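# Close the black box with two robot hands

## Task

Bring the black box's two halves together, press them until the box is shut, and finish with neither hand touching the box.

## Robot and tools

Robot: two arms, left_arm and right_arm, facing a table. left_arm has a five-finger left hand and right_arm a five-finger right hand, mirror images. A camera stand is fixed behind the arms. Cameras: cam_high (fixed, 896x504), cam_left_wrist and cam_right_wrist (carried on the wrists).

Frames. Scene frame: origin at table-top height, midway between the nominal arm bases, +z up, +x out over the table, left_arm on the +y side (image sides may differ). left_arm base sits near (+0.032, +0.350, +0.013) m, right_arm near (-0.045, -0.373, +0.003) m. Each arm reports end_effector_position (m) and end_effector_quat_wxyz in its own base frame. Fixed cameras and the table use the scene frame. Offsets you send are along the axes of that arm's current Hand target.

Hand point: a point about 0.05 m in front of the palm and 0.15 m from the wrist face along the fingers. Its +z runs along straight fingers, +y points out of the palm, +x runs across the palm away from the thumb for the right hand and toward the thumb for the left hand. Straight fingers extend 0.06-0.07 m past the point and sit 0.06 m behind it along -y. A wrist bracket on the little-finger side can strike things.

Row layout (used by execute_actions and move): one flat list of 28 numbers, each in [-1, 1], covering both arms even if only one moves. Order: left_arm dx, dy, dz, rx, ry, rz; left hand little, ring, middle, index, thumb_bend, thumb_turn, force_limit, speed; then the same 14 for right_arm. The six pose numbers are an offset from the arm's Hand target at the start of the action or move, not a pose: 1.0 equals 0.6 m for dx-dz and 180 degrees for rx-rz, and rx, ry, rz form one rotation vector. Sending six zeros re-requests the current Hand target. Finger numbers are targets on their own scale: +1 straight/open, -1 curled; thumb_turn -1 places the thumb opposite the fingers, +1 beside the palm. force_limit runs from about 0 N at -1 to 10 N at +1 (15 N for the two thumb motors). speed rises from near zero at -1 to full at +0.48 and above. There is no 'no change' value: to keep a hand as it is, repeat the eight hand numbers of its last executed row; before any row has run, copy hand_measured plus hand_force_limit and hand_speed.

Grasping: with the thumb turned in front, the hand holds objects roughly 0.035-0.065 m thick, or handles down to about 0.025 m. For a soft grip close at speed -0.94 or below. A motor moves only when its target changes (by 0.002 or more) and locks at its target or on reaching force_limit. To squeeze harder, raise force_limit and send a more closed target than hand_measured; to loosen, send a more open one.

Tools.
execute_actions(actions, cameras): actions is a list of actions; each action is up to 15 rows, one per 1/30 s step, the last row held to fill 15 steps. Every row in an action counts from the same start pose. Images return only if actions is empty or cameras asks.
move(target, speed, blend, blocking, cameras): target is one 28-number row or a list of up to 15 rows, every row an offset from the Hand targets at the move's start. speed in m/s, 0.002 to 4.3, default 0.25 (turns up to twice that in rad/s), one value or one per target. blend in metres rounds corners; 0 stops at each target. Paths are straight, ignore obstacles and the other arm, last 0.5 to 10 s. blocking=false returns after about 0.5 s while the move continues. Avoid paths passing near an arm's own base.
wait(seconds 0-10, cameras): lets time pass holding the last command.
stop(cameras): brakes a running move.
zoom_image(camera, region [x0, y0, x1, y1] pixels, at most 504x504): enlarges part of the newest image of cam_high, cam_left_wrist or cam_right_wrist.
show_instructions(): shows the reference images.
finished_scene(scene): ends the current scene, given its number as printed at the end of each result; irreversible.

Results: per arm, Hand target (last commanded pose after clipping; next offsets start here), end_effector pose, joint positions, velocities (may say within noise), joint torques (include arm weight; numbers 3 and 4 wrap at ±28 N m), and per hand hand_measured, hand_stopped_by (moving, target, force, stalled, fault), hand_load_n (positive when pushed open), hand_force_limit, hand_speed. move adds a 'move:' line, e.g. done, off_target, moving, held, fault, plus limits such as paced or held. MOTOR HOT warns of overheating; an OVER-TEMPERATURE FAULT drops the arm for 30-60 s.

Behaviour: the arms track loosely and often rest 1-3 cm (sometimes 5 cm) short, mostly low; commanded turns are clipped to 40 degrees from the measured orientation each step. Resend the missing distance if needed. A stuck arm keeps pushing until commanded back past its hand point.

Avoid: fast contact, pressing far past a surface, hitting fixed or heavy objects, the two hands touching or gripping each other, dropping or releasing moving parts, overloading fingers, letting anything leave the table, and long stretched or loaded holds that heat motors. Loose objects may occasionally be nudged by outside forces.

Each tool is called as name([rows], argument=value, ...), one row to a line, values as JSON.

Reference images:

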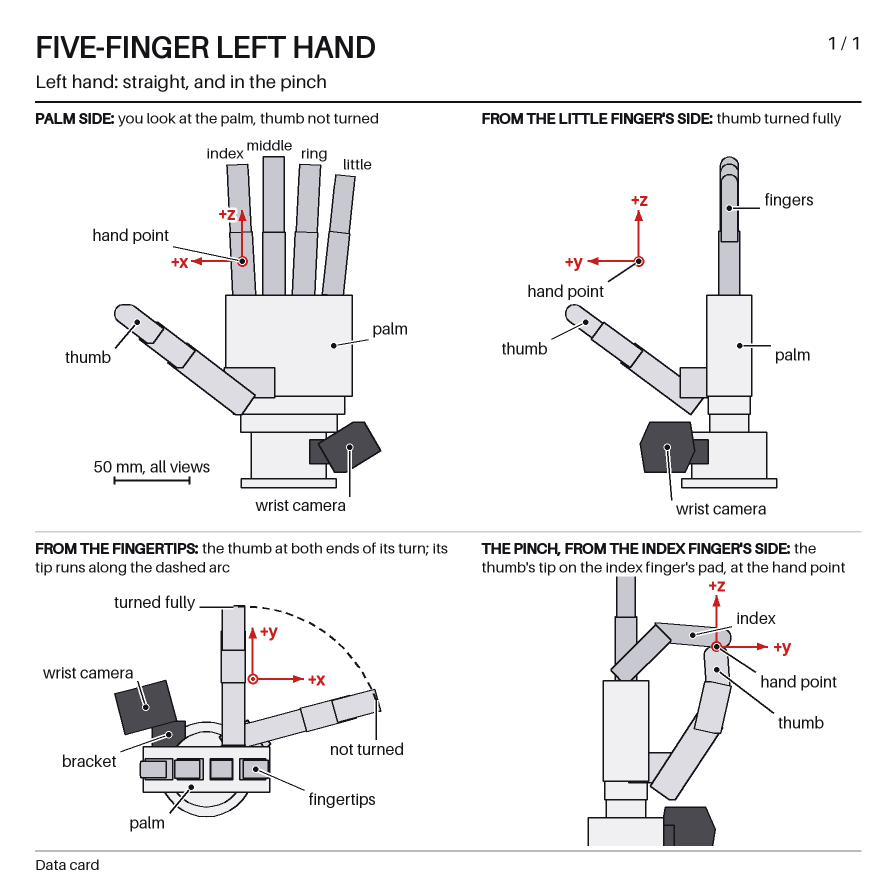

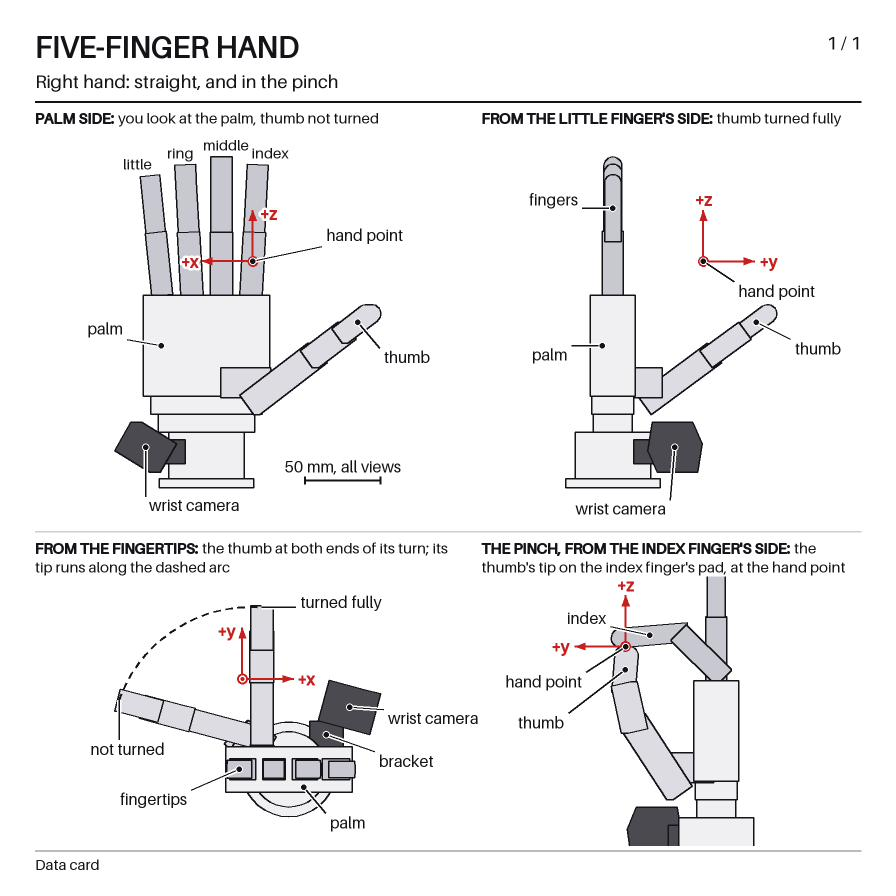

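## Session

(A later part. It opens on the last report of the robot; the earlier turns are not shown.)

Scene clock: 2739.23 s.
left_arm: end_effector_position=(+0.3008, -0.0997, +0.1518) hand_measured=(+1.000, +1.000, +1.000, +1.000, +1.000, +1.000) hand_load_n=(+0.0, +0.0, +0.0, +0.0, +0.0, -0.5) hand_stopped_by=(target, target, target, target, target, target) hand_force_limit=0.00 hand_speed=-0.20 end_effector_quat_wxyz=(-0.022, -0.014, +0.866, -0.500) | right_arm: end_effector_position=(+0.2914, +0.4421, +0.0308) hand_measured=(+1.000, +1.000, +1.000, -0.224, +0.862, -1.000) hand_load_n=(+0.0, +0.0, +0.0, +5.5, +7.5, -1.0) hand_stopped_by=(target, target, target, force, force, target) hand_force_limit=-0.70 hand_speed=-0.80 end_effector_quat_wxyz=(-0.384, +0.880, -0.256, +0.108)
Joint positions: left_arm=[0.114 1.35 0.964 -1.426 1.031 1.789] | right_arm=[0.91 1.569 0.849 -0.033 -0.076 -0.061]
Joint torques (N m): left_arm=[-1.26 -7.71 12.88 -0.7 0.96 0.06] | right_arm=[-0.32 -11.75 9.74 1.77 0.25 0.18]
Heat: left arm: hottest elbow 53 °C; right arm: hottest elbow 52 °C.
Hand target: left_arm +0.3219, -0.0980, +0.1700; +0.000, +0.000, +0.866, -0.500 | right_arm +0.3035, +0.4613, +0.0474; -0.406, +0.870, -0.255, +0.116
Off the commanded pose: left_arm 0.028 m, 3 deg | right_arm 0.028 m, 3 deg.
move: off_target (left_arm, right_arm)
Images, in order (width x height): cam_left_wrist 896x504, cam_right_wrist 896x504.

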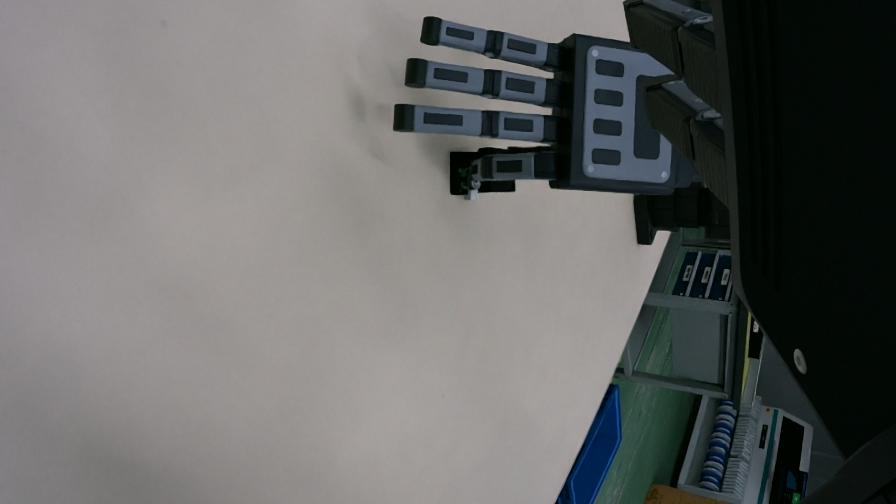

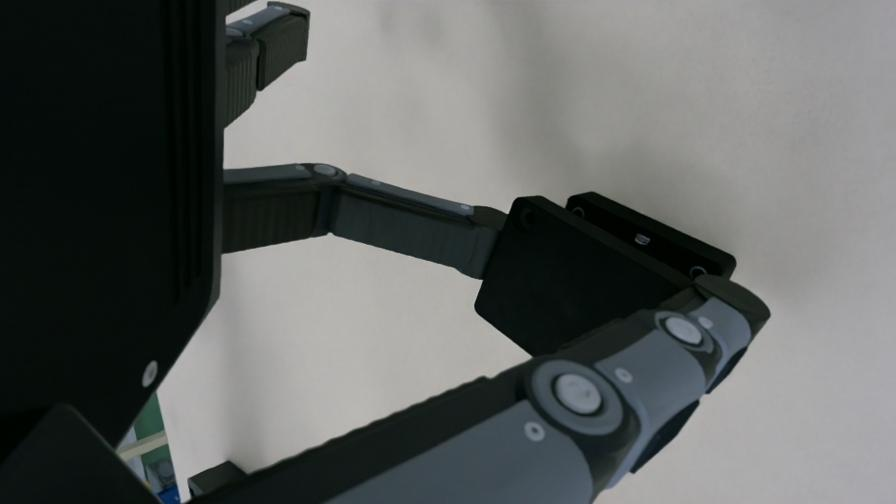

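move(target=[0,0,0,0,0,0,1,1,1,1,1,1,0,-0.2,0.0,0.0115,0.0090,0,0,0,1,1,1,-0.4,0.70,-1,-0.7,-0.8], speed=0.04, cameras=["cam_right_wrist", "cam_left_wrist"])

zoom_image(camera="cam_left_wrist", region=[438, 144, 518, 214])

zoom_image(camera="cam_right_wrist", region=[450, 150, 740, 310])

Scene clock: 2745.27 s.
left_arm: end_effector_position=(+0.3008, -0.0997, +0.1518) hand_measured=(+1.000, +1.000, +1.000, +1.000, +1.000, +1.000) hand_load_n=(+0.0, +0.0, +0.0, +0.0, -0.5, +0.0) hand_stopped_by=(target, target, target, target, target, target) hand_force_limit=0.00 hand_speed=-0.20 end_effector_quat_wxyz=(-0.022, -0.014, +0.866, -0.500) | right_arm: end_effector_position=(+0.2947, +0.4462, +0.0310) hand_measured=(+1.000, +1.000, +1.000, -0.224, +0.862, -1.000) hand_load_n=(-0.5, +0.0, +0.0, +5.5, +8.0, -1.5) hand_stopped_by=(target, target, target, force, force, target) hand_force_limit=-0.70 hand_speed=-0.80 end_effector_quat_wxyz=(-0.392, +0.877, -0.255, +0.111)
Joint positions: left_arm=[0.114 1.35 0.964 -1.426 1.031 1.789] | right_arm=[0.91 1.576 0.849 -0.006 -0.076 -0.061]
Joint torques (N m): left_arm=[-0.79 -7.77 12.94 -0.66 0.95 0.1] | right_arm=[-0.21 -11.11 9.07 1.78 0.24 0.17]
Heat: left arm: hottest elbow 53 °C; right arm: hottest elbow 51 °C.
Hand target: left_arm +0.3219, -0.0980, +0.1700; +0.000, +0.000, +0.866, -0.500 | right_arm +0.3034, +0.4611, +0.0387; -0.406, +0.870, -0.255, +0.116
Off the commanded pose: left_arm 0.028 m, 3 deg | right_arm 0.019 m, 2 deg.
move: off_target (left_arm, right_arm)
Images, in order (width x height): cam_left_wrist 896x504, cam_right_wrist 896x504.

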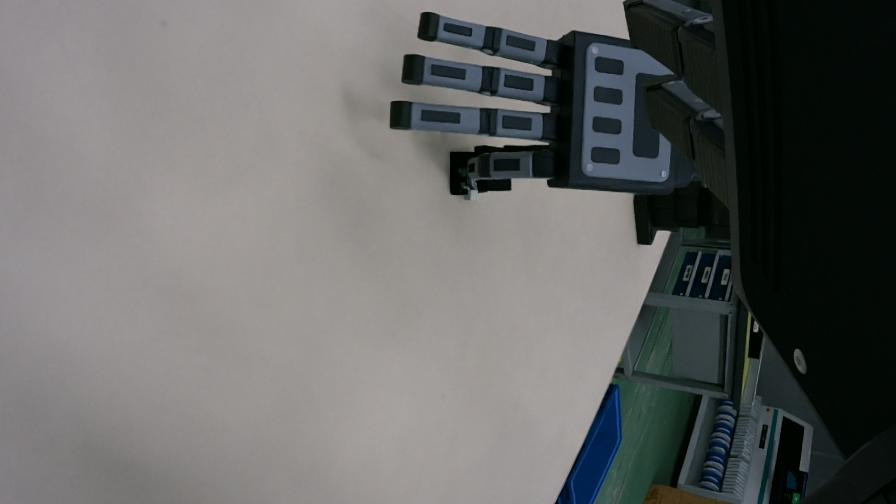

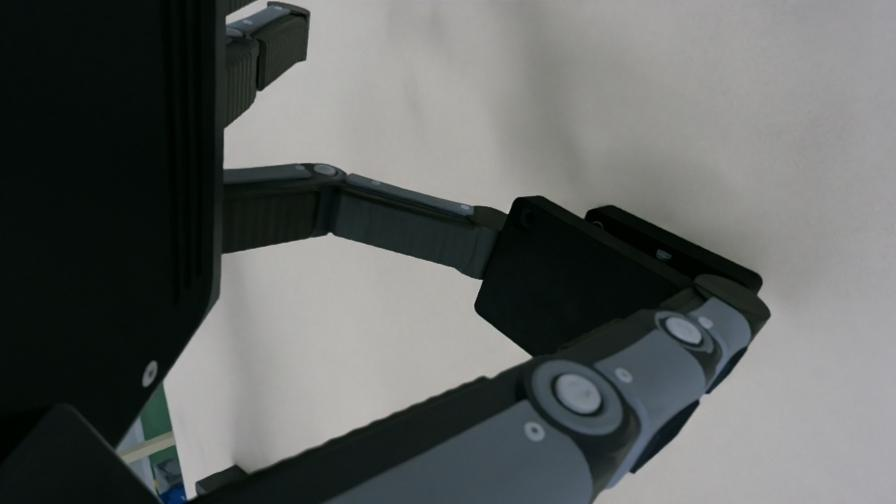

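Scaled by 6.300 from the camera's 896x504 image, which has a finer 1280x720 frame.

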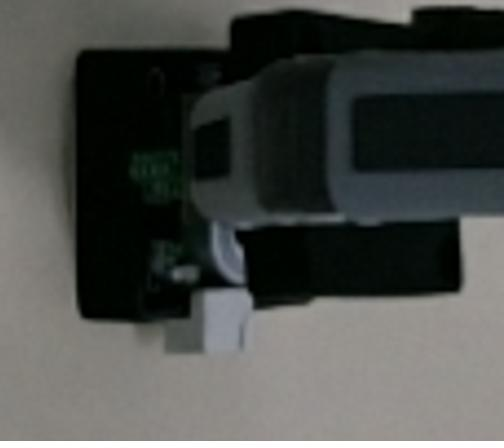

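Scaled by 1.738 from the camera's 896x504 image, which has a finer 1280x720 frame.

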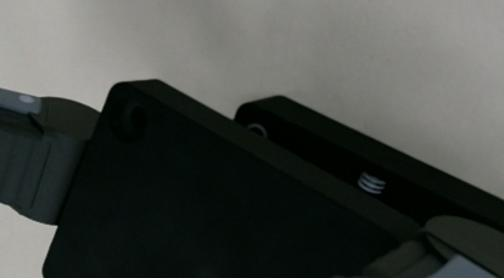

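move([
  [0,0,0,0,0,0,1,1,1,1,1,1,0,-0.2,0.0167,0.0223,-0.0248,0,0,0,1,1,1,-0.4,0.70,-1,-0.7,-0.8],
  [0,0,0,0,0,0,1,1,1,1,1,1,0,-0.2,-0.0028,0.0196,0.0031,0,0,0,1,1,1,-0.4,0.70,-1,-0.7,-0.8],
], speed=0.06, cameras=["cam_right_wrist", "cam_left_wrist"])

zoom_image(camera="cam_left_wrist", region=[438, 144, 518, 214])

zoom_image(camera="cam_right_wrist", region=[450, 150, 740, 310])

Scene clock: 2763.80 s.
left_arm: end_effector_position=(+0.3008, -0.0997, +0.1518) hand_measured=(+1.000, +1.000, +1.000, +1.000, +1.000, +1.000) hand_load_n=(+0.0, +0.0, +0.0, +0.0, +0.0, +0.0) hand_stopped_by=(target, target, target, target, target, target) hand_force_limit=0.00 hand_speed=-0.20 end_effector_quat_wxyz=(-0.022, -0.014, +0.866, -0.500) | right_arm: end_effector_position=(+0.2892, +0.4412, +0.0203) hand_measured=(+1.000, +1.000, +1.000, -0.224, +0.862, -1.000) hand_load_n=(+0.0, +0.0, +0.0, +5.5, +7.5, -1.5) hand_stopped_by=(target, target, target, force, force, target) hand_force_limit=-0.70 hand_speed=-0.80 end_effector_quat_wxyz=(-0.391, +0.877, -0.254, +0.111)
Joint positions: left_arm=[0.114 1.35 0.964 -1.426 1.031 1.789] | right_arm=[0.913 1.582 0.82 0.027 -0.074 -0.061]
Joint torques (N m): left_arm=[-1.08 -7.47 12.9 -0.58 0.98 0.09] | right_arm=[-0.21 -10.99 9.09 1.81 0.22 0.17]
Heat: left arm: hottest elbow 53 °C; right arm: hottest elbow 50 °C.
Hand target: left_arm +0.3219, -0.0980, +0.1700; +0.000, +0.000, +0.866, -0.500 | right_arm +0.2985, +0.4569, +0.0284; -0.406, +0.870, -0.255, +0.116
Off the commanded pose: left_arm 0.028 m, 3 deg | right_arm 0.020 m, 2 deg.
move: off_target (left_arm, right_arm)
Images, in order (width x height): cam_left_wrist 896x504, cam_right_wrist 896x504.

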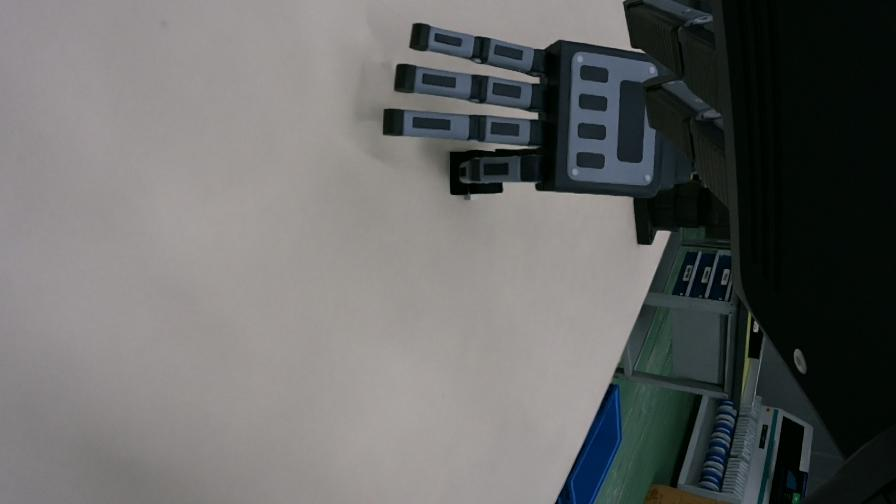

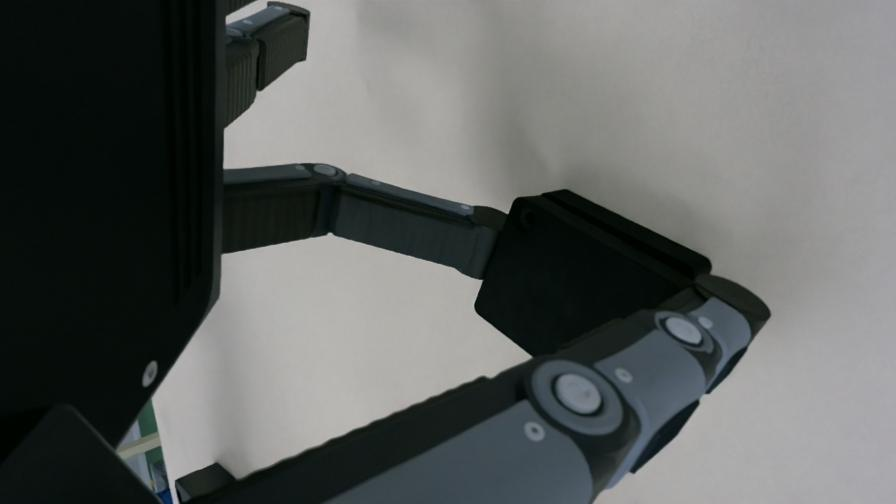

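Scaled by 6.300 from the camera's 896x504 image, which has a finer 1280x720 frame.

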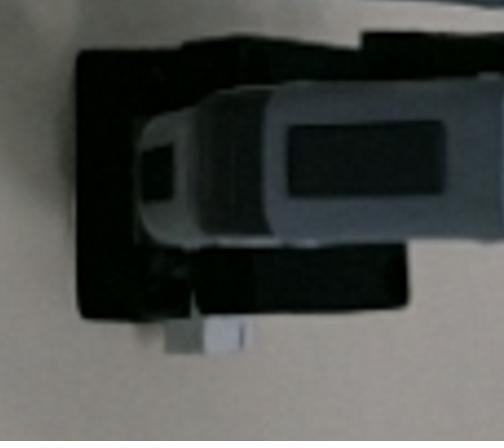

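Scaled by 1.738 from the camera's 896x504 image, which has a finer 1280x720 frame.

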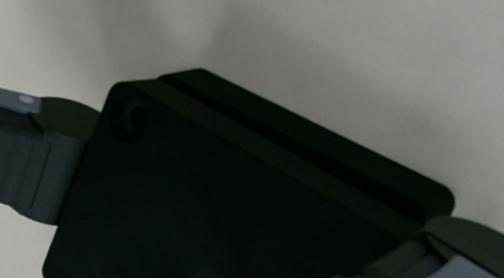

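move(target=[0,0,0,0,0,0,1,1,1,1,1,1,0,-0.2,0.0003,0.0065,0.0022,0,0,0,1,1,1,-0.4,0.70,-1,-0.7,-0.8], speed=0.04, cameras=["cam_right_wrist", "cam_left_wrist"])

zoom_image(camera="cam_left_wrist", region=[438, 144, 518, 214])

zoom_image(camera="cam_right_wrist", region=[450, 150, 740, 310])

Scene clock: 2796.97 s.
left_arm: end_effector_position=(+0.3008, -0.0997, +0.1518) hand_measured=(+1.000, +1.000, +1.000, +1.000, +1.000, +1.000) hand_load_n=(+0.0, +0.0, +0.0, +0.0, +0.0, +0.0) hand_stopped_by=(target, target, target, target, target, target) hand_force_limit=0.00 hand_speed=-0.20 end_effector_quat_wxyz=(-0.022, -0.014, +0.866, -0.500) | right_arm: end_effector_position=(+0.2907, +0.4431, +0.0200) hand_measured=(+1.000, +1.000, +1.000, -0.224, +0.862, -1.000) hand_load_n=(+0.0, +0.0, +0.0, +5.5, +7.5, -1.5) hand_stopped_by=(target, target, target, force, force, target) hand_force_limit=-0.70 hand_speed=-0.80 end_effector_quat_wxyz=(-0.395, +0.876, -0.253, +0.113)
Joint positions: left_arm=[0.114 1.35 0.964 -1.426 1.031 1.789] | right_arm=[0.913 1.587 0.82 0.04 -0.074 -0.061]
Joint torques (N m): left_arm=[-0.79 -7.53 12.9 -0.61 0.95 0.08] | right_arm=[-0.32 -10.87 8.53 1.84 0.19 0.19]
Heat: left arm: hottest elbow 53 °C; right arm: hottest elbow 46 °C.
Hand target: left_arm +0.3219, -0.0980, +0.1700; +0.000, +0.000, +0.866, -0.500 | right_arm +0.2979, +0.4556, +0.0246; -0.406, +0.870, -0.255, +0.116
Off the commanded pose: left_arm 0.028 m, 3 deg | right_arm 0.015 m, 2 deg.
move: off_target (left_arm, right_arm)
Images, in order (width x height): cam_left_wrist 896x504, cam_right_wrist 896x504.

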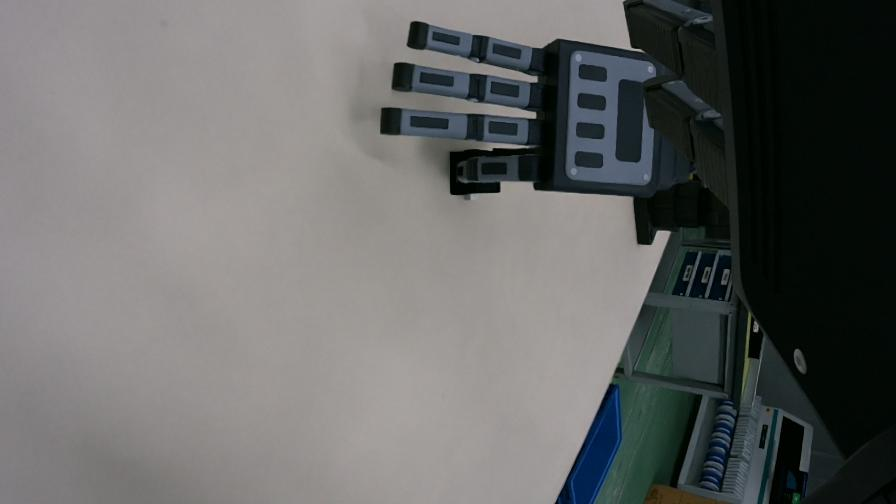

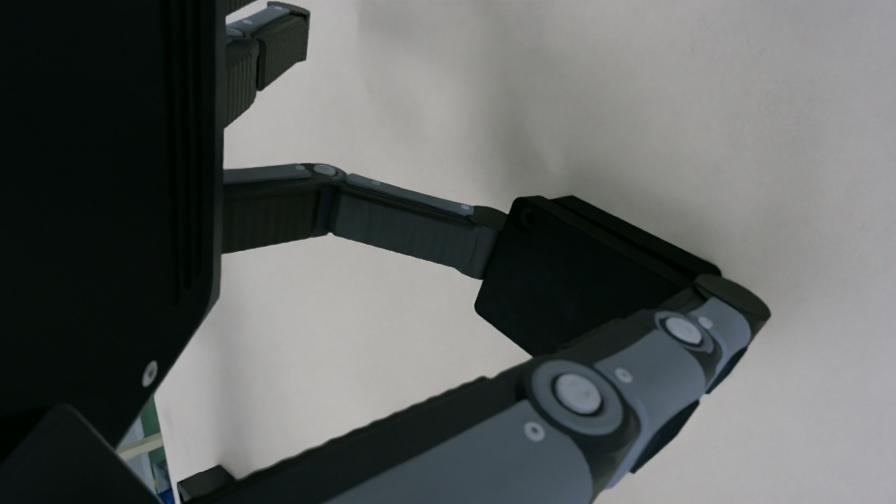

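Scaled by 6.300 from the camera's 896x504 image, which has a finer 1280x720 frame.

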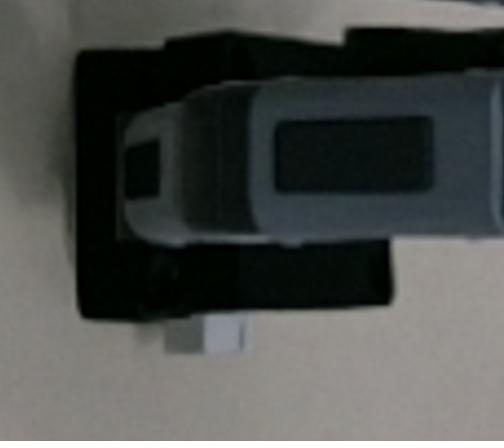

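Scaled by 1.738 from the camera's 896x504 image, which has a finer 1280x720 frame.

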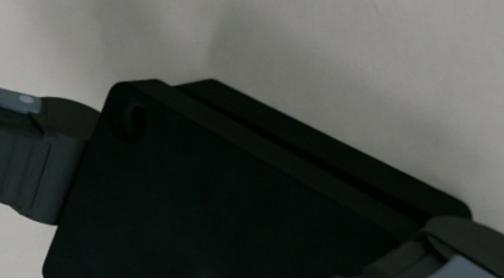

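move([
  [0,0,0,0,0,0,1,1,1,1,1,1,0,-0.2,0,0.0167,-0.0186,0,0,0,1,1,1,-0.4,0.70,-1,-0.7,-0.8],
  [0,0,0,0,0,0,1,1,1,1,1,1,0,-0.2,-0.0005,0.0087,-0.0022,0,0,0,1,1,1,-0.4,0.70,-1,-0.7,-0.8],
], speed=0.06, cameras=["cam_right_wrist", "cam_left_wrist"])

zoom_image(camera="cam_left_wrist", region=[438, 144, 518, 214])

zoom_image(camera="cam_right_wrist", region=[450, 150, 740, 310])

Scene clock: 2810.63 s.
left_arm: end_effector_position=(+0.3008, -0.0997, +0.1518) hand_measured=(+1.000, +1.000, +1.000, +1.000, +1.000, +1.000) hand_load_n=(+0.0, +0.0, +0.0, +0.0, +0.0, +0.0) hand_stopped_by=(target, target, target, target, target, target) hand_force_limit=0.00 hand_speed=-0.20 end_effector_quat_wxyz=(-0.022, -0.014, +0.866, -0.500) | right_arm: end_effector_position=(+0.2894, +0.4414, +0.0182) hand_measured=(+1.000, +1.000, +1.000, -0.224, +0.862, -1.000) hand_load_n=(+0.0, +0.0, +0.0, +5.5, +7.5, -1.5) hand_stopped_by=(target, target, target, force, force, target) hand_force_limit=-0.70 hand_speed=-0.80 end_effector_quat_wxyz=(-0.398, +0.875, -0.253, +0.114)
Joint positions: left_arm=[0.114 1.35 0.964 -1.426 1.031 1.789] | right_arm=[0.913 1.585 0.808 0.057 -0.074 -0.061]
Joint torques (N m): left_arm=[-0.79 -7.53 12.96 -0.55 0.96 0.08] | right_arm=[-0.09 -10.99 8.29 1.69 0.22 0.16]
Heat: left arm: hottest elbow 53 °C; right arm: hottest elbow 45 °C.
Hand target: left_arm +0.3219, -0.0980, +0.1700; +0.000, +0.000, +0.866, -0.500 | right_arm +0.2953, +0.4520, +0.0214; -0.406, +0.870, -0.255, +0.116
Off the commanded pose: left_arm 0.028 m, 3 deg | right_arm 0.013 m, 1 deg.
move: off_target (left_arm, right_arm)
Images, in order (width x height): cam_left_wrist 896x504, cam_right_wrist 896x504.

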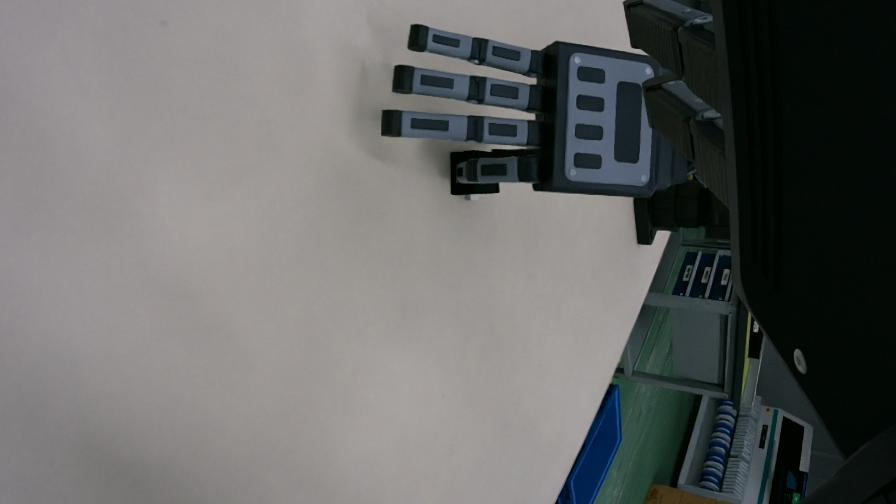

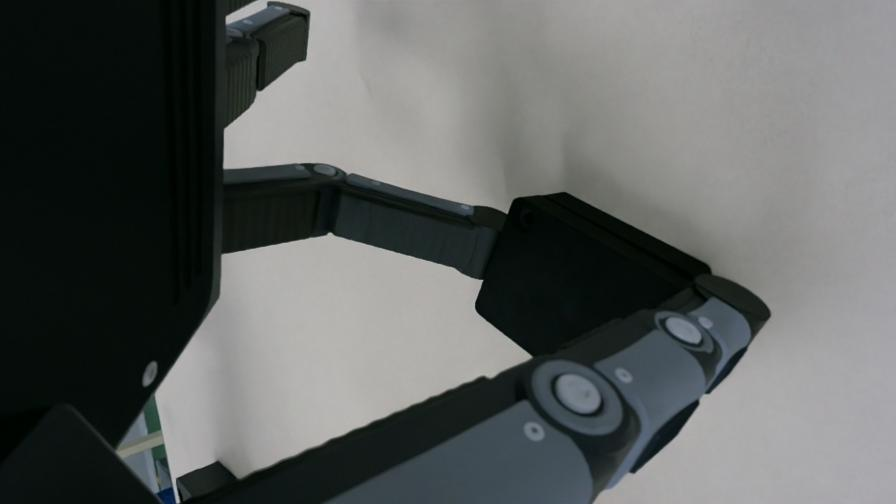

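Scaled by 6.300 from the camera's 896x504 image, which has a finer 1280x720 frame.

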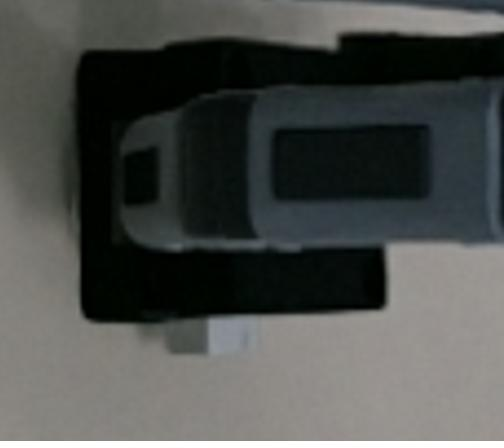

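Scaled by 1.738 from the camera's 896x504 image, which has a finer 1280x720 frame.

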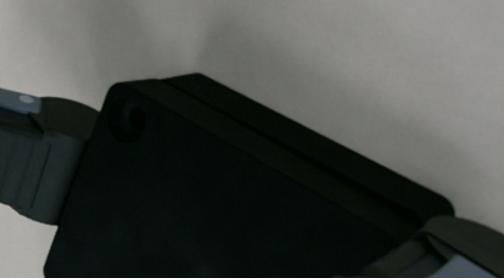

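move([
  [0,0,0,0,0,0,1,1,1,1,1,1,0,-0.2,0,0,0,0,0,0,1,1,1,0.0,1,-1,-0.7,-0.8],
  [0,0,0,0,0,0,1,1,1,1,1,1,0,-0.2,0,0,0,0,0,0,1,1,1,-0.4,0.70,-1,-0.7,-0.8],
], speed=0.06, cameras=["cam_right_wrist", "cam_left_wrist"])

zoom_image(camera="cam_left_wrist", region=[438, 144, 518, 214])

zoom_image(camera="cam_right_wrist", region=[450, 150, 740, 310])

Scene clock: 2828.30 s.
left_arm: end_effector_position=(+0.3008, -0.0997, +0.1518) hand_measured=(+1.000, +1.000, +1.000, +1.000, +1.000, +1.000) hand_load_n=(+0.0, -0.5, +0.0, +0.0, +0.0, +0.0) hand_stopped_by=(target, target, target, target, target, target) hand_force_limit=0.00 hand_speed=-0.20 end_effector_quat_wxyz=(-0.022, -0.014, +0.866, -0.500) | right_arm: end_effector_position=(+0.2889, +0.4407, +0.0167) hand_measured=(+1.000, +1.000, +1.000, -0.236, +0.880, -1.000) hand_load_n=(-0.5, -0.5, +0.0, +4.0, +6.0, -1.0) hand_stopped_by=(target, target, target, force, force, target) hand_force_limit=-0.70 hand_speed=-0.80 end_effector_quat_wxyz=(-0.396, +0.875, -0.253, +0.113)
Joint positions: left_arm=[0.114 1.35 0.964 -1.426 1.031 1.789] | right_arm=[0.913 1.587 0.806 0.057 -0.073 -0.061]
Joint torques (N m): left_arm=[-1.26 -7.59 12.89 -0.61 0.95 0.07] | right_arm=[-0.21 -11.05 8.28 1.62 0.19 0.17]
Heat: left arm: hottest elbow 53 °C; right arm: hottest elbow 45 °C.
Hand target: left_arm +0.3219, -0.0980, +0.1700; +0.000, +0.000, +0.866, -0.500 | right_arm +0.2953, +0.4520, +0.0214; -0.406, +0.870, -0.255, +0.116
Off the commanded pose: left_arm 0.028 m, 3 deg | right_arm 0.014 m, 1 deg.
move: off_target (left_arm, right_arm); target 2's new numbers were sent with right_arm's hand 0.014 m and 1 deg from that target
Images, in order (width x height): cam_left_wrist 896x504, cam_right_wrist 896x504.

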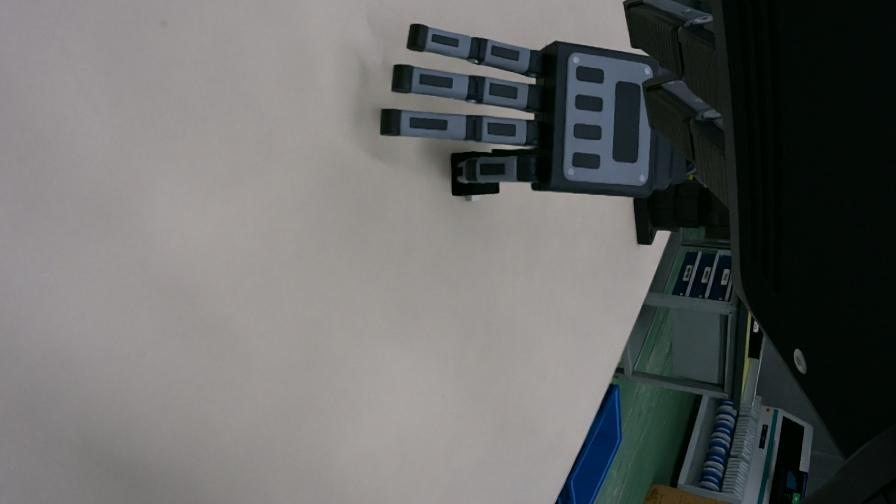

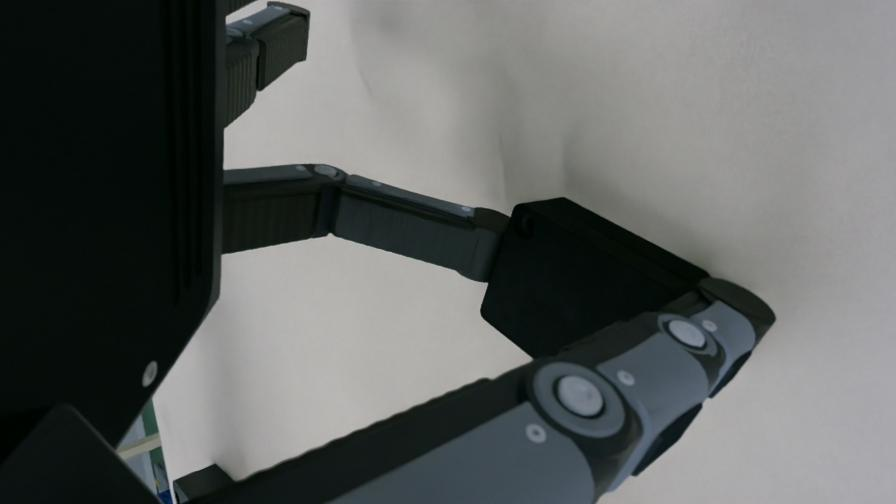

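Scaled by 6.300 from the camera's 896x504 image, which has a finer 1280x720 frame.

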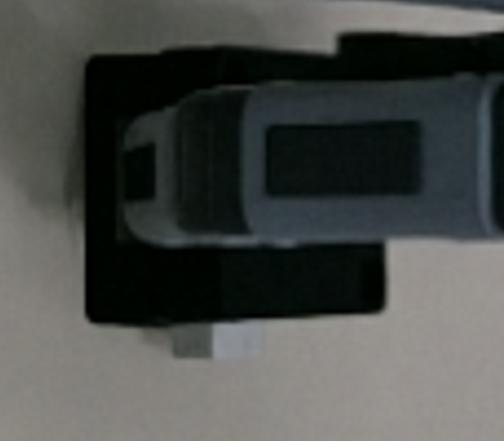

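Scaled by 1.738 from the camera's 896x504 image, which has a finer 1280x720 frame.

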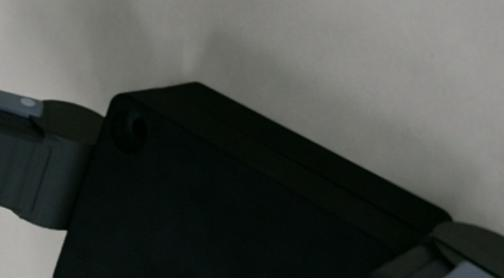

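zoom_image(camera="cam_right_wrist", region=[500, 180, 740, 320])

zoom_image(camera="cam_left_wrist", region=[446, 144, 506, 204])

Scaled by 2.100 from the camera's 896x504 image, which has a finer 1280x720 frame.

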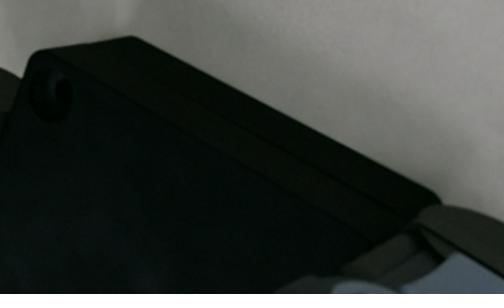

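Scaled by 8.400 from the camera's 896x504 image, which has a finer 1280x720 frame.

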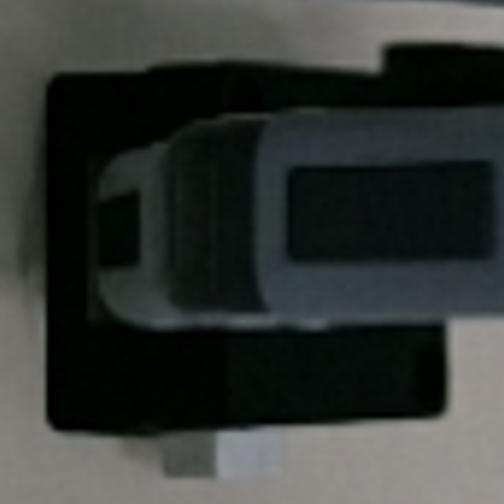

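move([
  [0,0,0,0,0,0,1,1,1,1,1,1,0,-0.2,0,0,0,0,0,0,1,1,1,0.1,1,-1,-0.7,-0.8],
  [0,0,0,0,0,0,1,1,1,1,1,1,0,-0.2,0,-0.0743,-0.0669,0,0,0,1,1,1,0.1,1,-1,-0.7,-0.8],
], speed=0.1, cameras=["cam_right_wrist", "cam_left_wrist"])

zoom_image(camera="cam_left_wrist", region=[438, 144, 498, 204])

zoom_image(camera="cam_right_wrist", region=[400, 150, 700, 350])

Scene clock: 2888.33 s.
left_arm: end_effector_position=(+0.3008, -0.0997, +0.1518) hand_measured=(+1.000, +1.000, +1.000, +1.000, +1.000, +1.000) hand_load_n=(+0.0, +0.0, +0.0, +0.0, +0.0, +0.0) hand_stopped_by=(target, target, target, target, target, target) hand_force_limit=0.00 hand_speed=-0.20 end_effector_quat_wxyz=(-0.022, -0.014, +0.866, -0.500) | right_arm: end_effector_position=(+0.2831, +0.4332, +0.0526) hand_measured=(+1.000, +1.000, +1.000, +0.100, +1.000, -1.000) hand_load_n=(+0.0, +0.0, +0.0, +0.0, +0.0, -0.5) hand_stopped_by=(target, target, target, target, target, target) hand_force_limit=-0.70 hand_speed=-0.80 end_effector_quat_wxyz=(-0.384, +0.881, -0.255, +0.108)
Joint positions: left_arm=[0.114 1.35 0.964 -1.426 1.031 1.789] | right_arm=[0.913 1.498 0.84 -0.095 -0.073 -0.061]
Joint torques (N m): left_arm=[-0.91 -7.71 12.9 -0.61 0.95 0.08] | right_arm=[-0.21 -13.22 10.8 0.65 0.15 0.17]
Heat: left arm: hottest elbow 53 °C; right arm: hottest elbow 45 °C.
Hand target: left_arm +0.3219, -0.0980, +0.1700; +0.000, +0.000, +0.866, -0.500 | right_arm +0.2944, +0.4501, +0.0814; -0.406, +0.870, -0.254, +0.116
Off the commanded pose: left_arm 0.028 m, 3 deg | right_arm 0.035 m, 3 deg.
move: off_target (left_arm, right_arm)
Images, in order (width x height): cam_left_wrist 896x504, cam_right_wrist 896x504.

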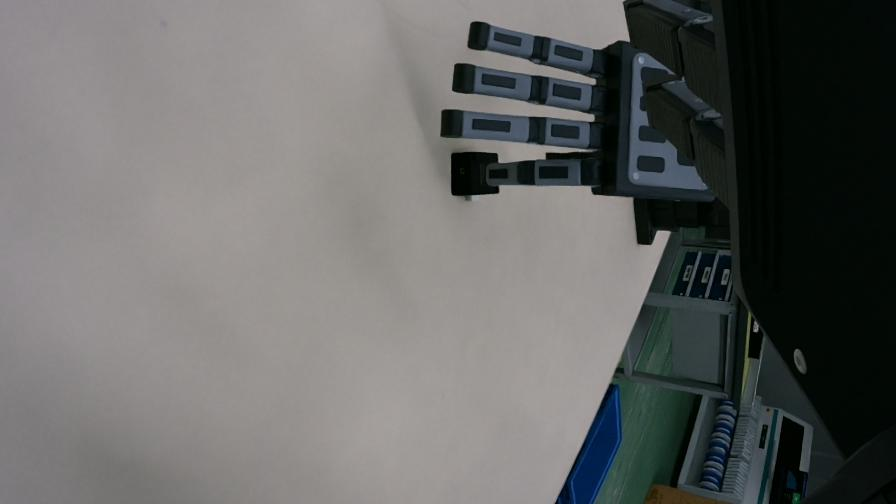

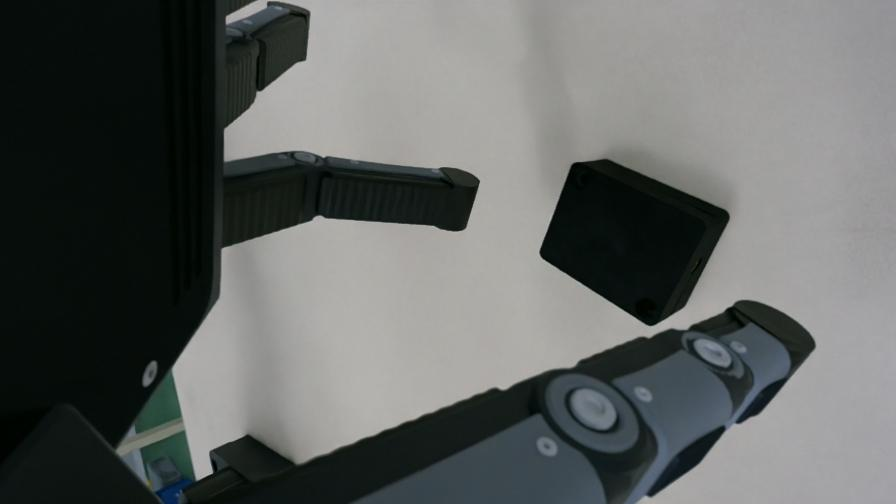

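Scaled by 8.400 from the camera's 896x504 image, which has a finer 1280x720 frame.

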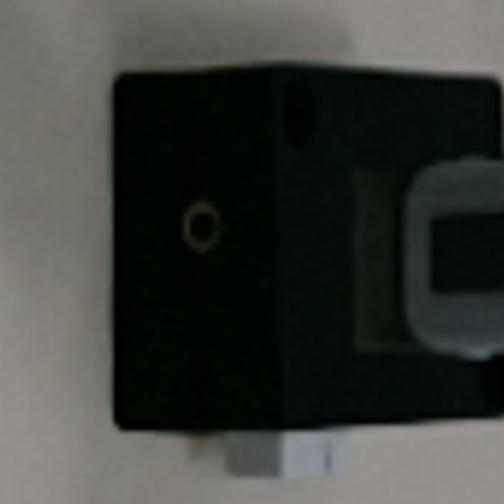

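Scaled by 1.680 from the camera's 896x504 image, which has a finer 1280x720 frame.

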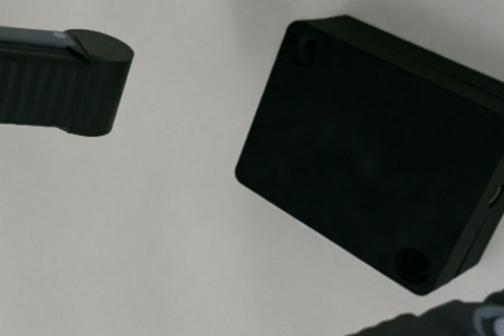

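zoom_image(camera="cam_right_wrist", region=[540, 150, 740, 330])

Scaled by 2.520 from the camera's 896x504 image, which has a finer 1280x720 frame.

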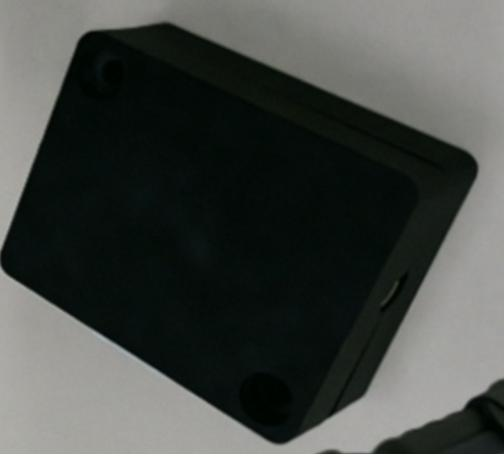

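move(target=[0,0,0,0,0,0,1,1,1,1,1,1,0,-0.2,-0.0158,0.0373,-0.1635,-0.2667,0,0,1,1,1,1,1,-1,-0.7,-0.2], speed=0.15, cameras=["cam_right_wrist", "cam_left_wrist"])

Scene clock: 2908.47 s.
left_arm: end_effector_position=(+0.3008, -0.0997, +0.1518) hand_measured=(+1.000, +1.000, +1.000, +1.000, +1.000, +1.000) hand_load_n=(-0.5, +0.0, +0.0, +0.0, +0.0, +0.0) hand_stopped_by=(target, target, target, target, target, target) hand_force_limit=0.00 hand_speed=-0.20 end_effector_quat_wxyz=(-0.022, -0.014, +0.866, -0.500) | right_arm: end_effector_position=(+0.2299, +0.3653, +0.1184) hand_measured=(+1.000, +1.000, +1.000, +1.000, +1.000, -1.000) hand_load_n=(+0.0, +0.0, +0.0, +0.0, +0.0, +0.0) hand_stopped_by=(target, target, target, target, target, target) hand_force_limit=-0.70 hand_speed=-0.20 end_effector_quat_wxyz=(-0.008, +0.960, -0.280, -0.003)
Joint positions: left_arm=[0.114 1.35 0.964 -1.426 1.031 1.789] | right_arm=[0.942 1.664 1.36 -1.254 -0.012 -0.061]
Joint torques (N m): left_arm=[-0.85 -8.12 12.86 -0.59 0.95 0.1] | right_arm=[-0.09 -13.27 11.25 -0.64 0.26 0.13]
Heat: left arm: hottest elbow 53 °C; right arm: hottest elbow 49 °C.
Hand target: left_arm +0.3219, -0.0980, +0.1700; +0.000, +0.000, +0.866, -0.500 | right_arm +0.2385, +0.3796, +0.1274; -0.017, +0.960, -0.280, +0.002
Off the commanded pose: left_arm 0.028 m, 3 deg | right_arm 0.019 m, 1 deg.
move: off_target (left_arm, right_arm)
Images, in order (width x height): cam_left_wrist 896x504, cam_right_wrist 896x504.

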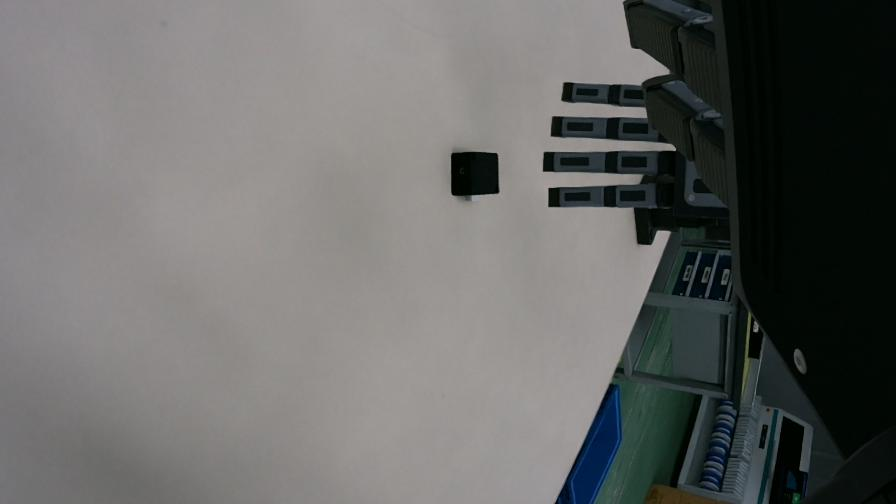

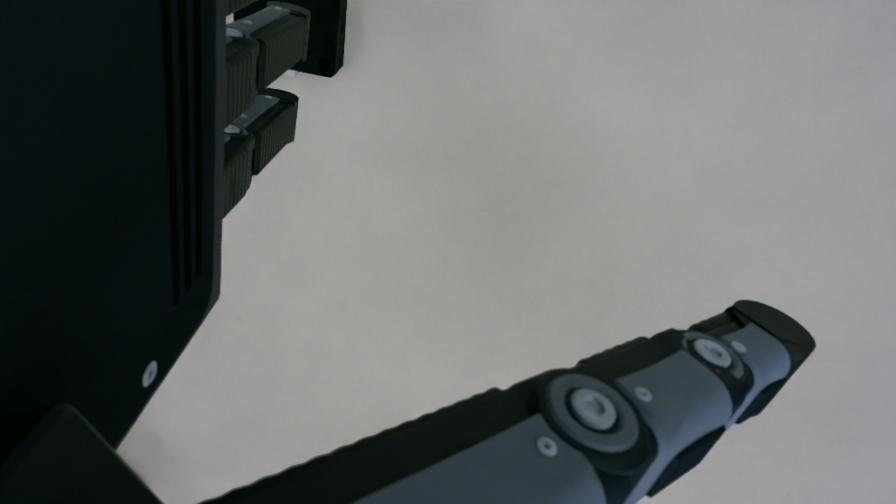

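move(target=[0,0,0,0,0,0,1,1,1,1,1,1,0,-0.2,0.0083,-0.03,0.03,0,0,0,1,1,1,1,1,-1,-0.7,-0.2], speed=0.15, cameras=["cam_left_wrist", "cam_high"])

zoom_image(camera="cam_high", region=[520, 260, 660, 360])

Scene clock: 2927.30 s.
left_arm: end_effector_position=(+0.3008, -0.0997, +0.1518) hand_measured=(+1.000, +1.000, +1.000, +1.000, +1.000, +1.000) hand_load_n=(-0.5, +0.0, -0.5, +0.0, +0.0, +0.0) hand_stopped_by=(target, target, target, target, target, target) hand_force_limit=0.00 hand_speed=-0.20 end_effector_quat_wxyz=(-0.022, -0.014, +0.866, -0.500) | right_arm: end_effector_position=(+0.2374, +0.3756, +0.1022) hand_measured=(+1.000, +1.000, +1.000, +1.000, +1.000, -1.000) hand_load_n=(+0.0, +0.0, +0.0, +0.0, +0.0, +0.0) hand_stopped_by=(target, target, target, target, target, target) hand_force_limit=-0.70 hand_speed=-0.20 end_effector_quat_wxyz=(+0.004, +0.960, -0.280, -0.008)
Joint positions: left_arm=[0.114 1.35 0.964 -1.426 1.031 1.789] | right_arm=[0.942 1.727 1.394 -1.25 -0.012 -0.061]
Joint torques (N m): left_arm=[-1.03 -7.47 12.94 -0.61 0.94 0.09] | right_arm=[-0.67 -14.1 11.02 0.23 0.28 0.05]
Heat: left arm: hottest elbow 53 °C; right arm: hottest elbow 51 °C.
Hand target: left_arm +0.3219, -0.0980, +0.1700; +0.000, +0.000, +0.866, -0.500 | right_arm +0.2526, +0.3926, +0.1100; -0.017, +0.960, -0.280, +0.002
Off the commanded pose: left_arm 0.028 m, 3 deg | right_arm 0.024 m, 3 deg.
move: off_target (left_arm, right_arm)
Images, in order (width x height): cam_high 896x504, cam_left_wrist 896x504.

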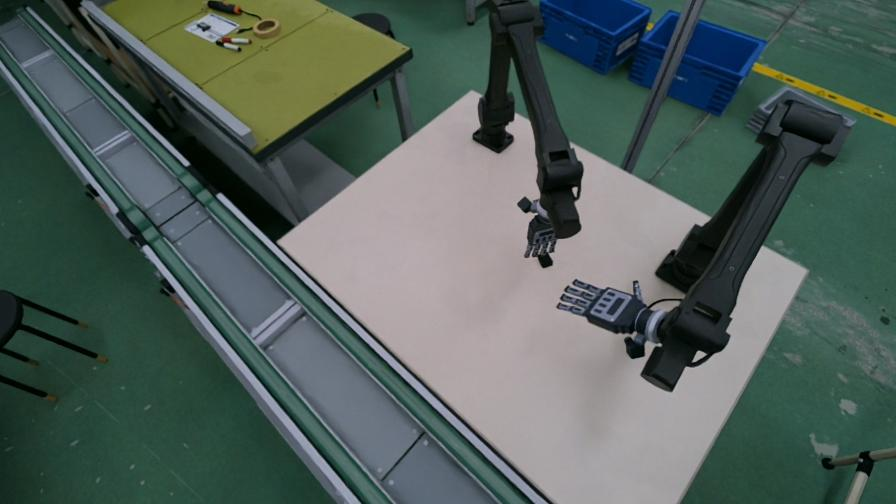

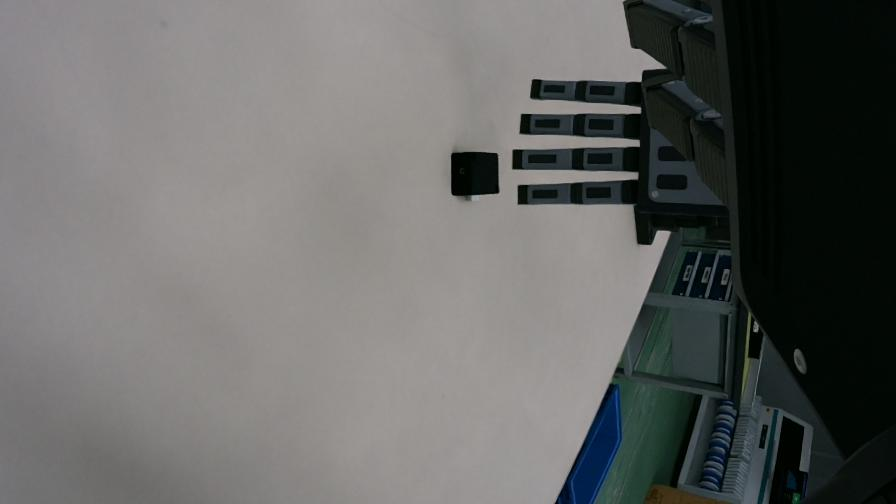

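Scaled by 3.600 from the camera's 896x504 image, which has a finer 1280x720 frame.

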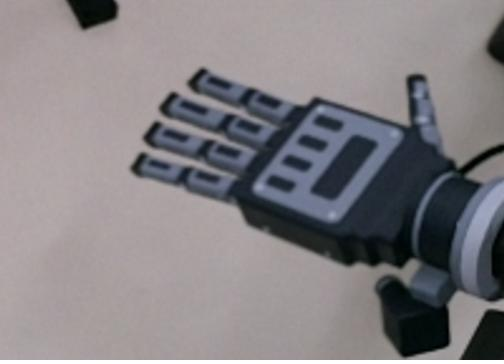

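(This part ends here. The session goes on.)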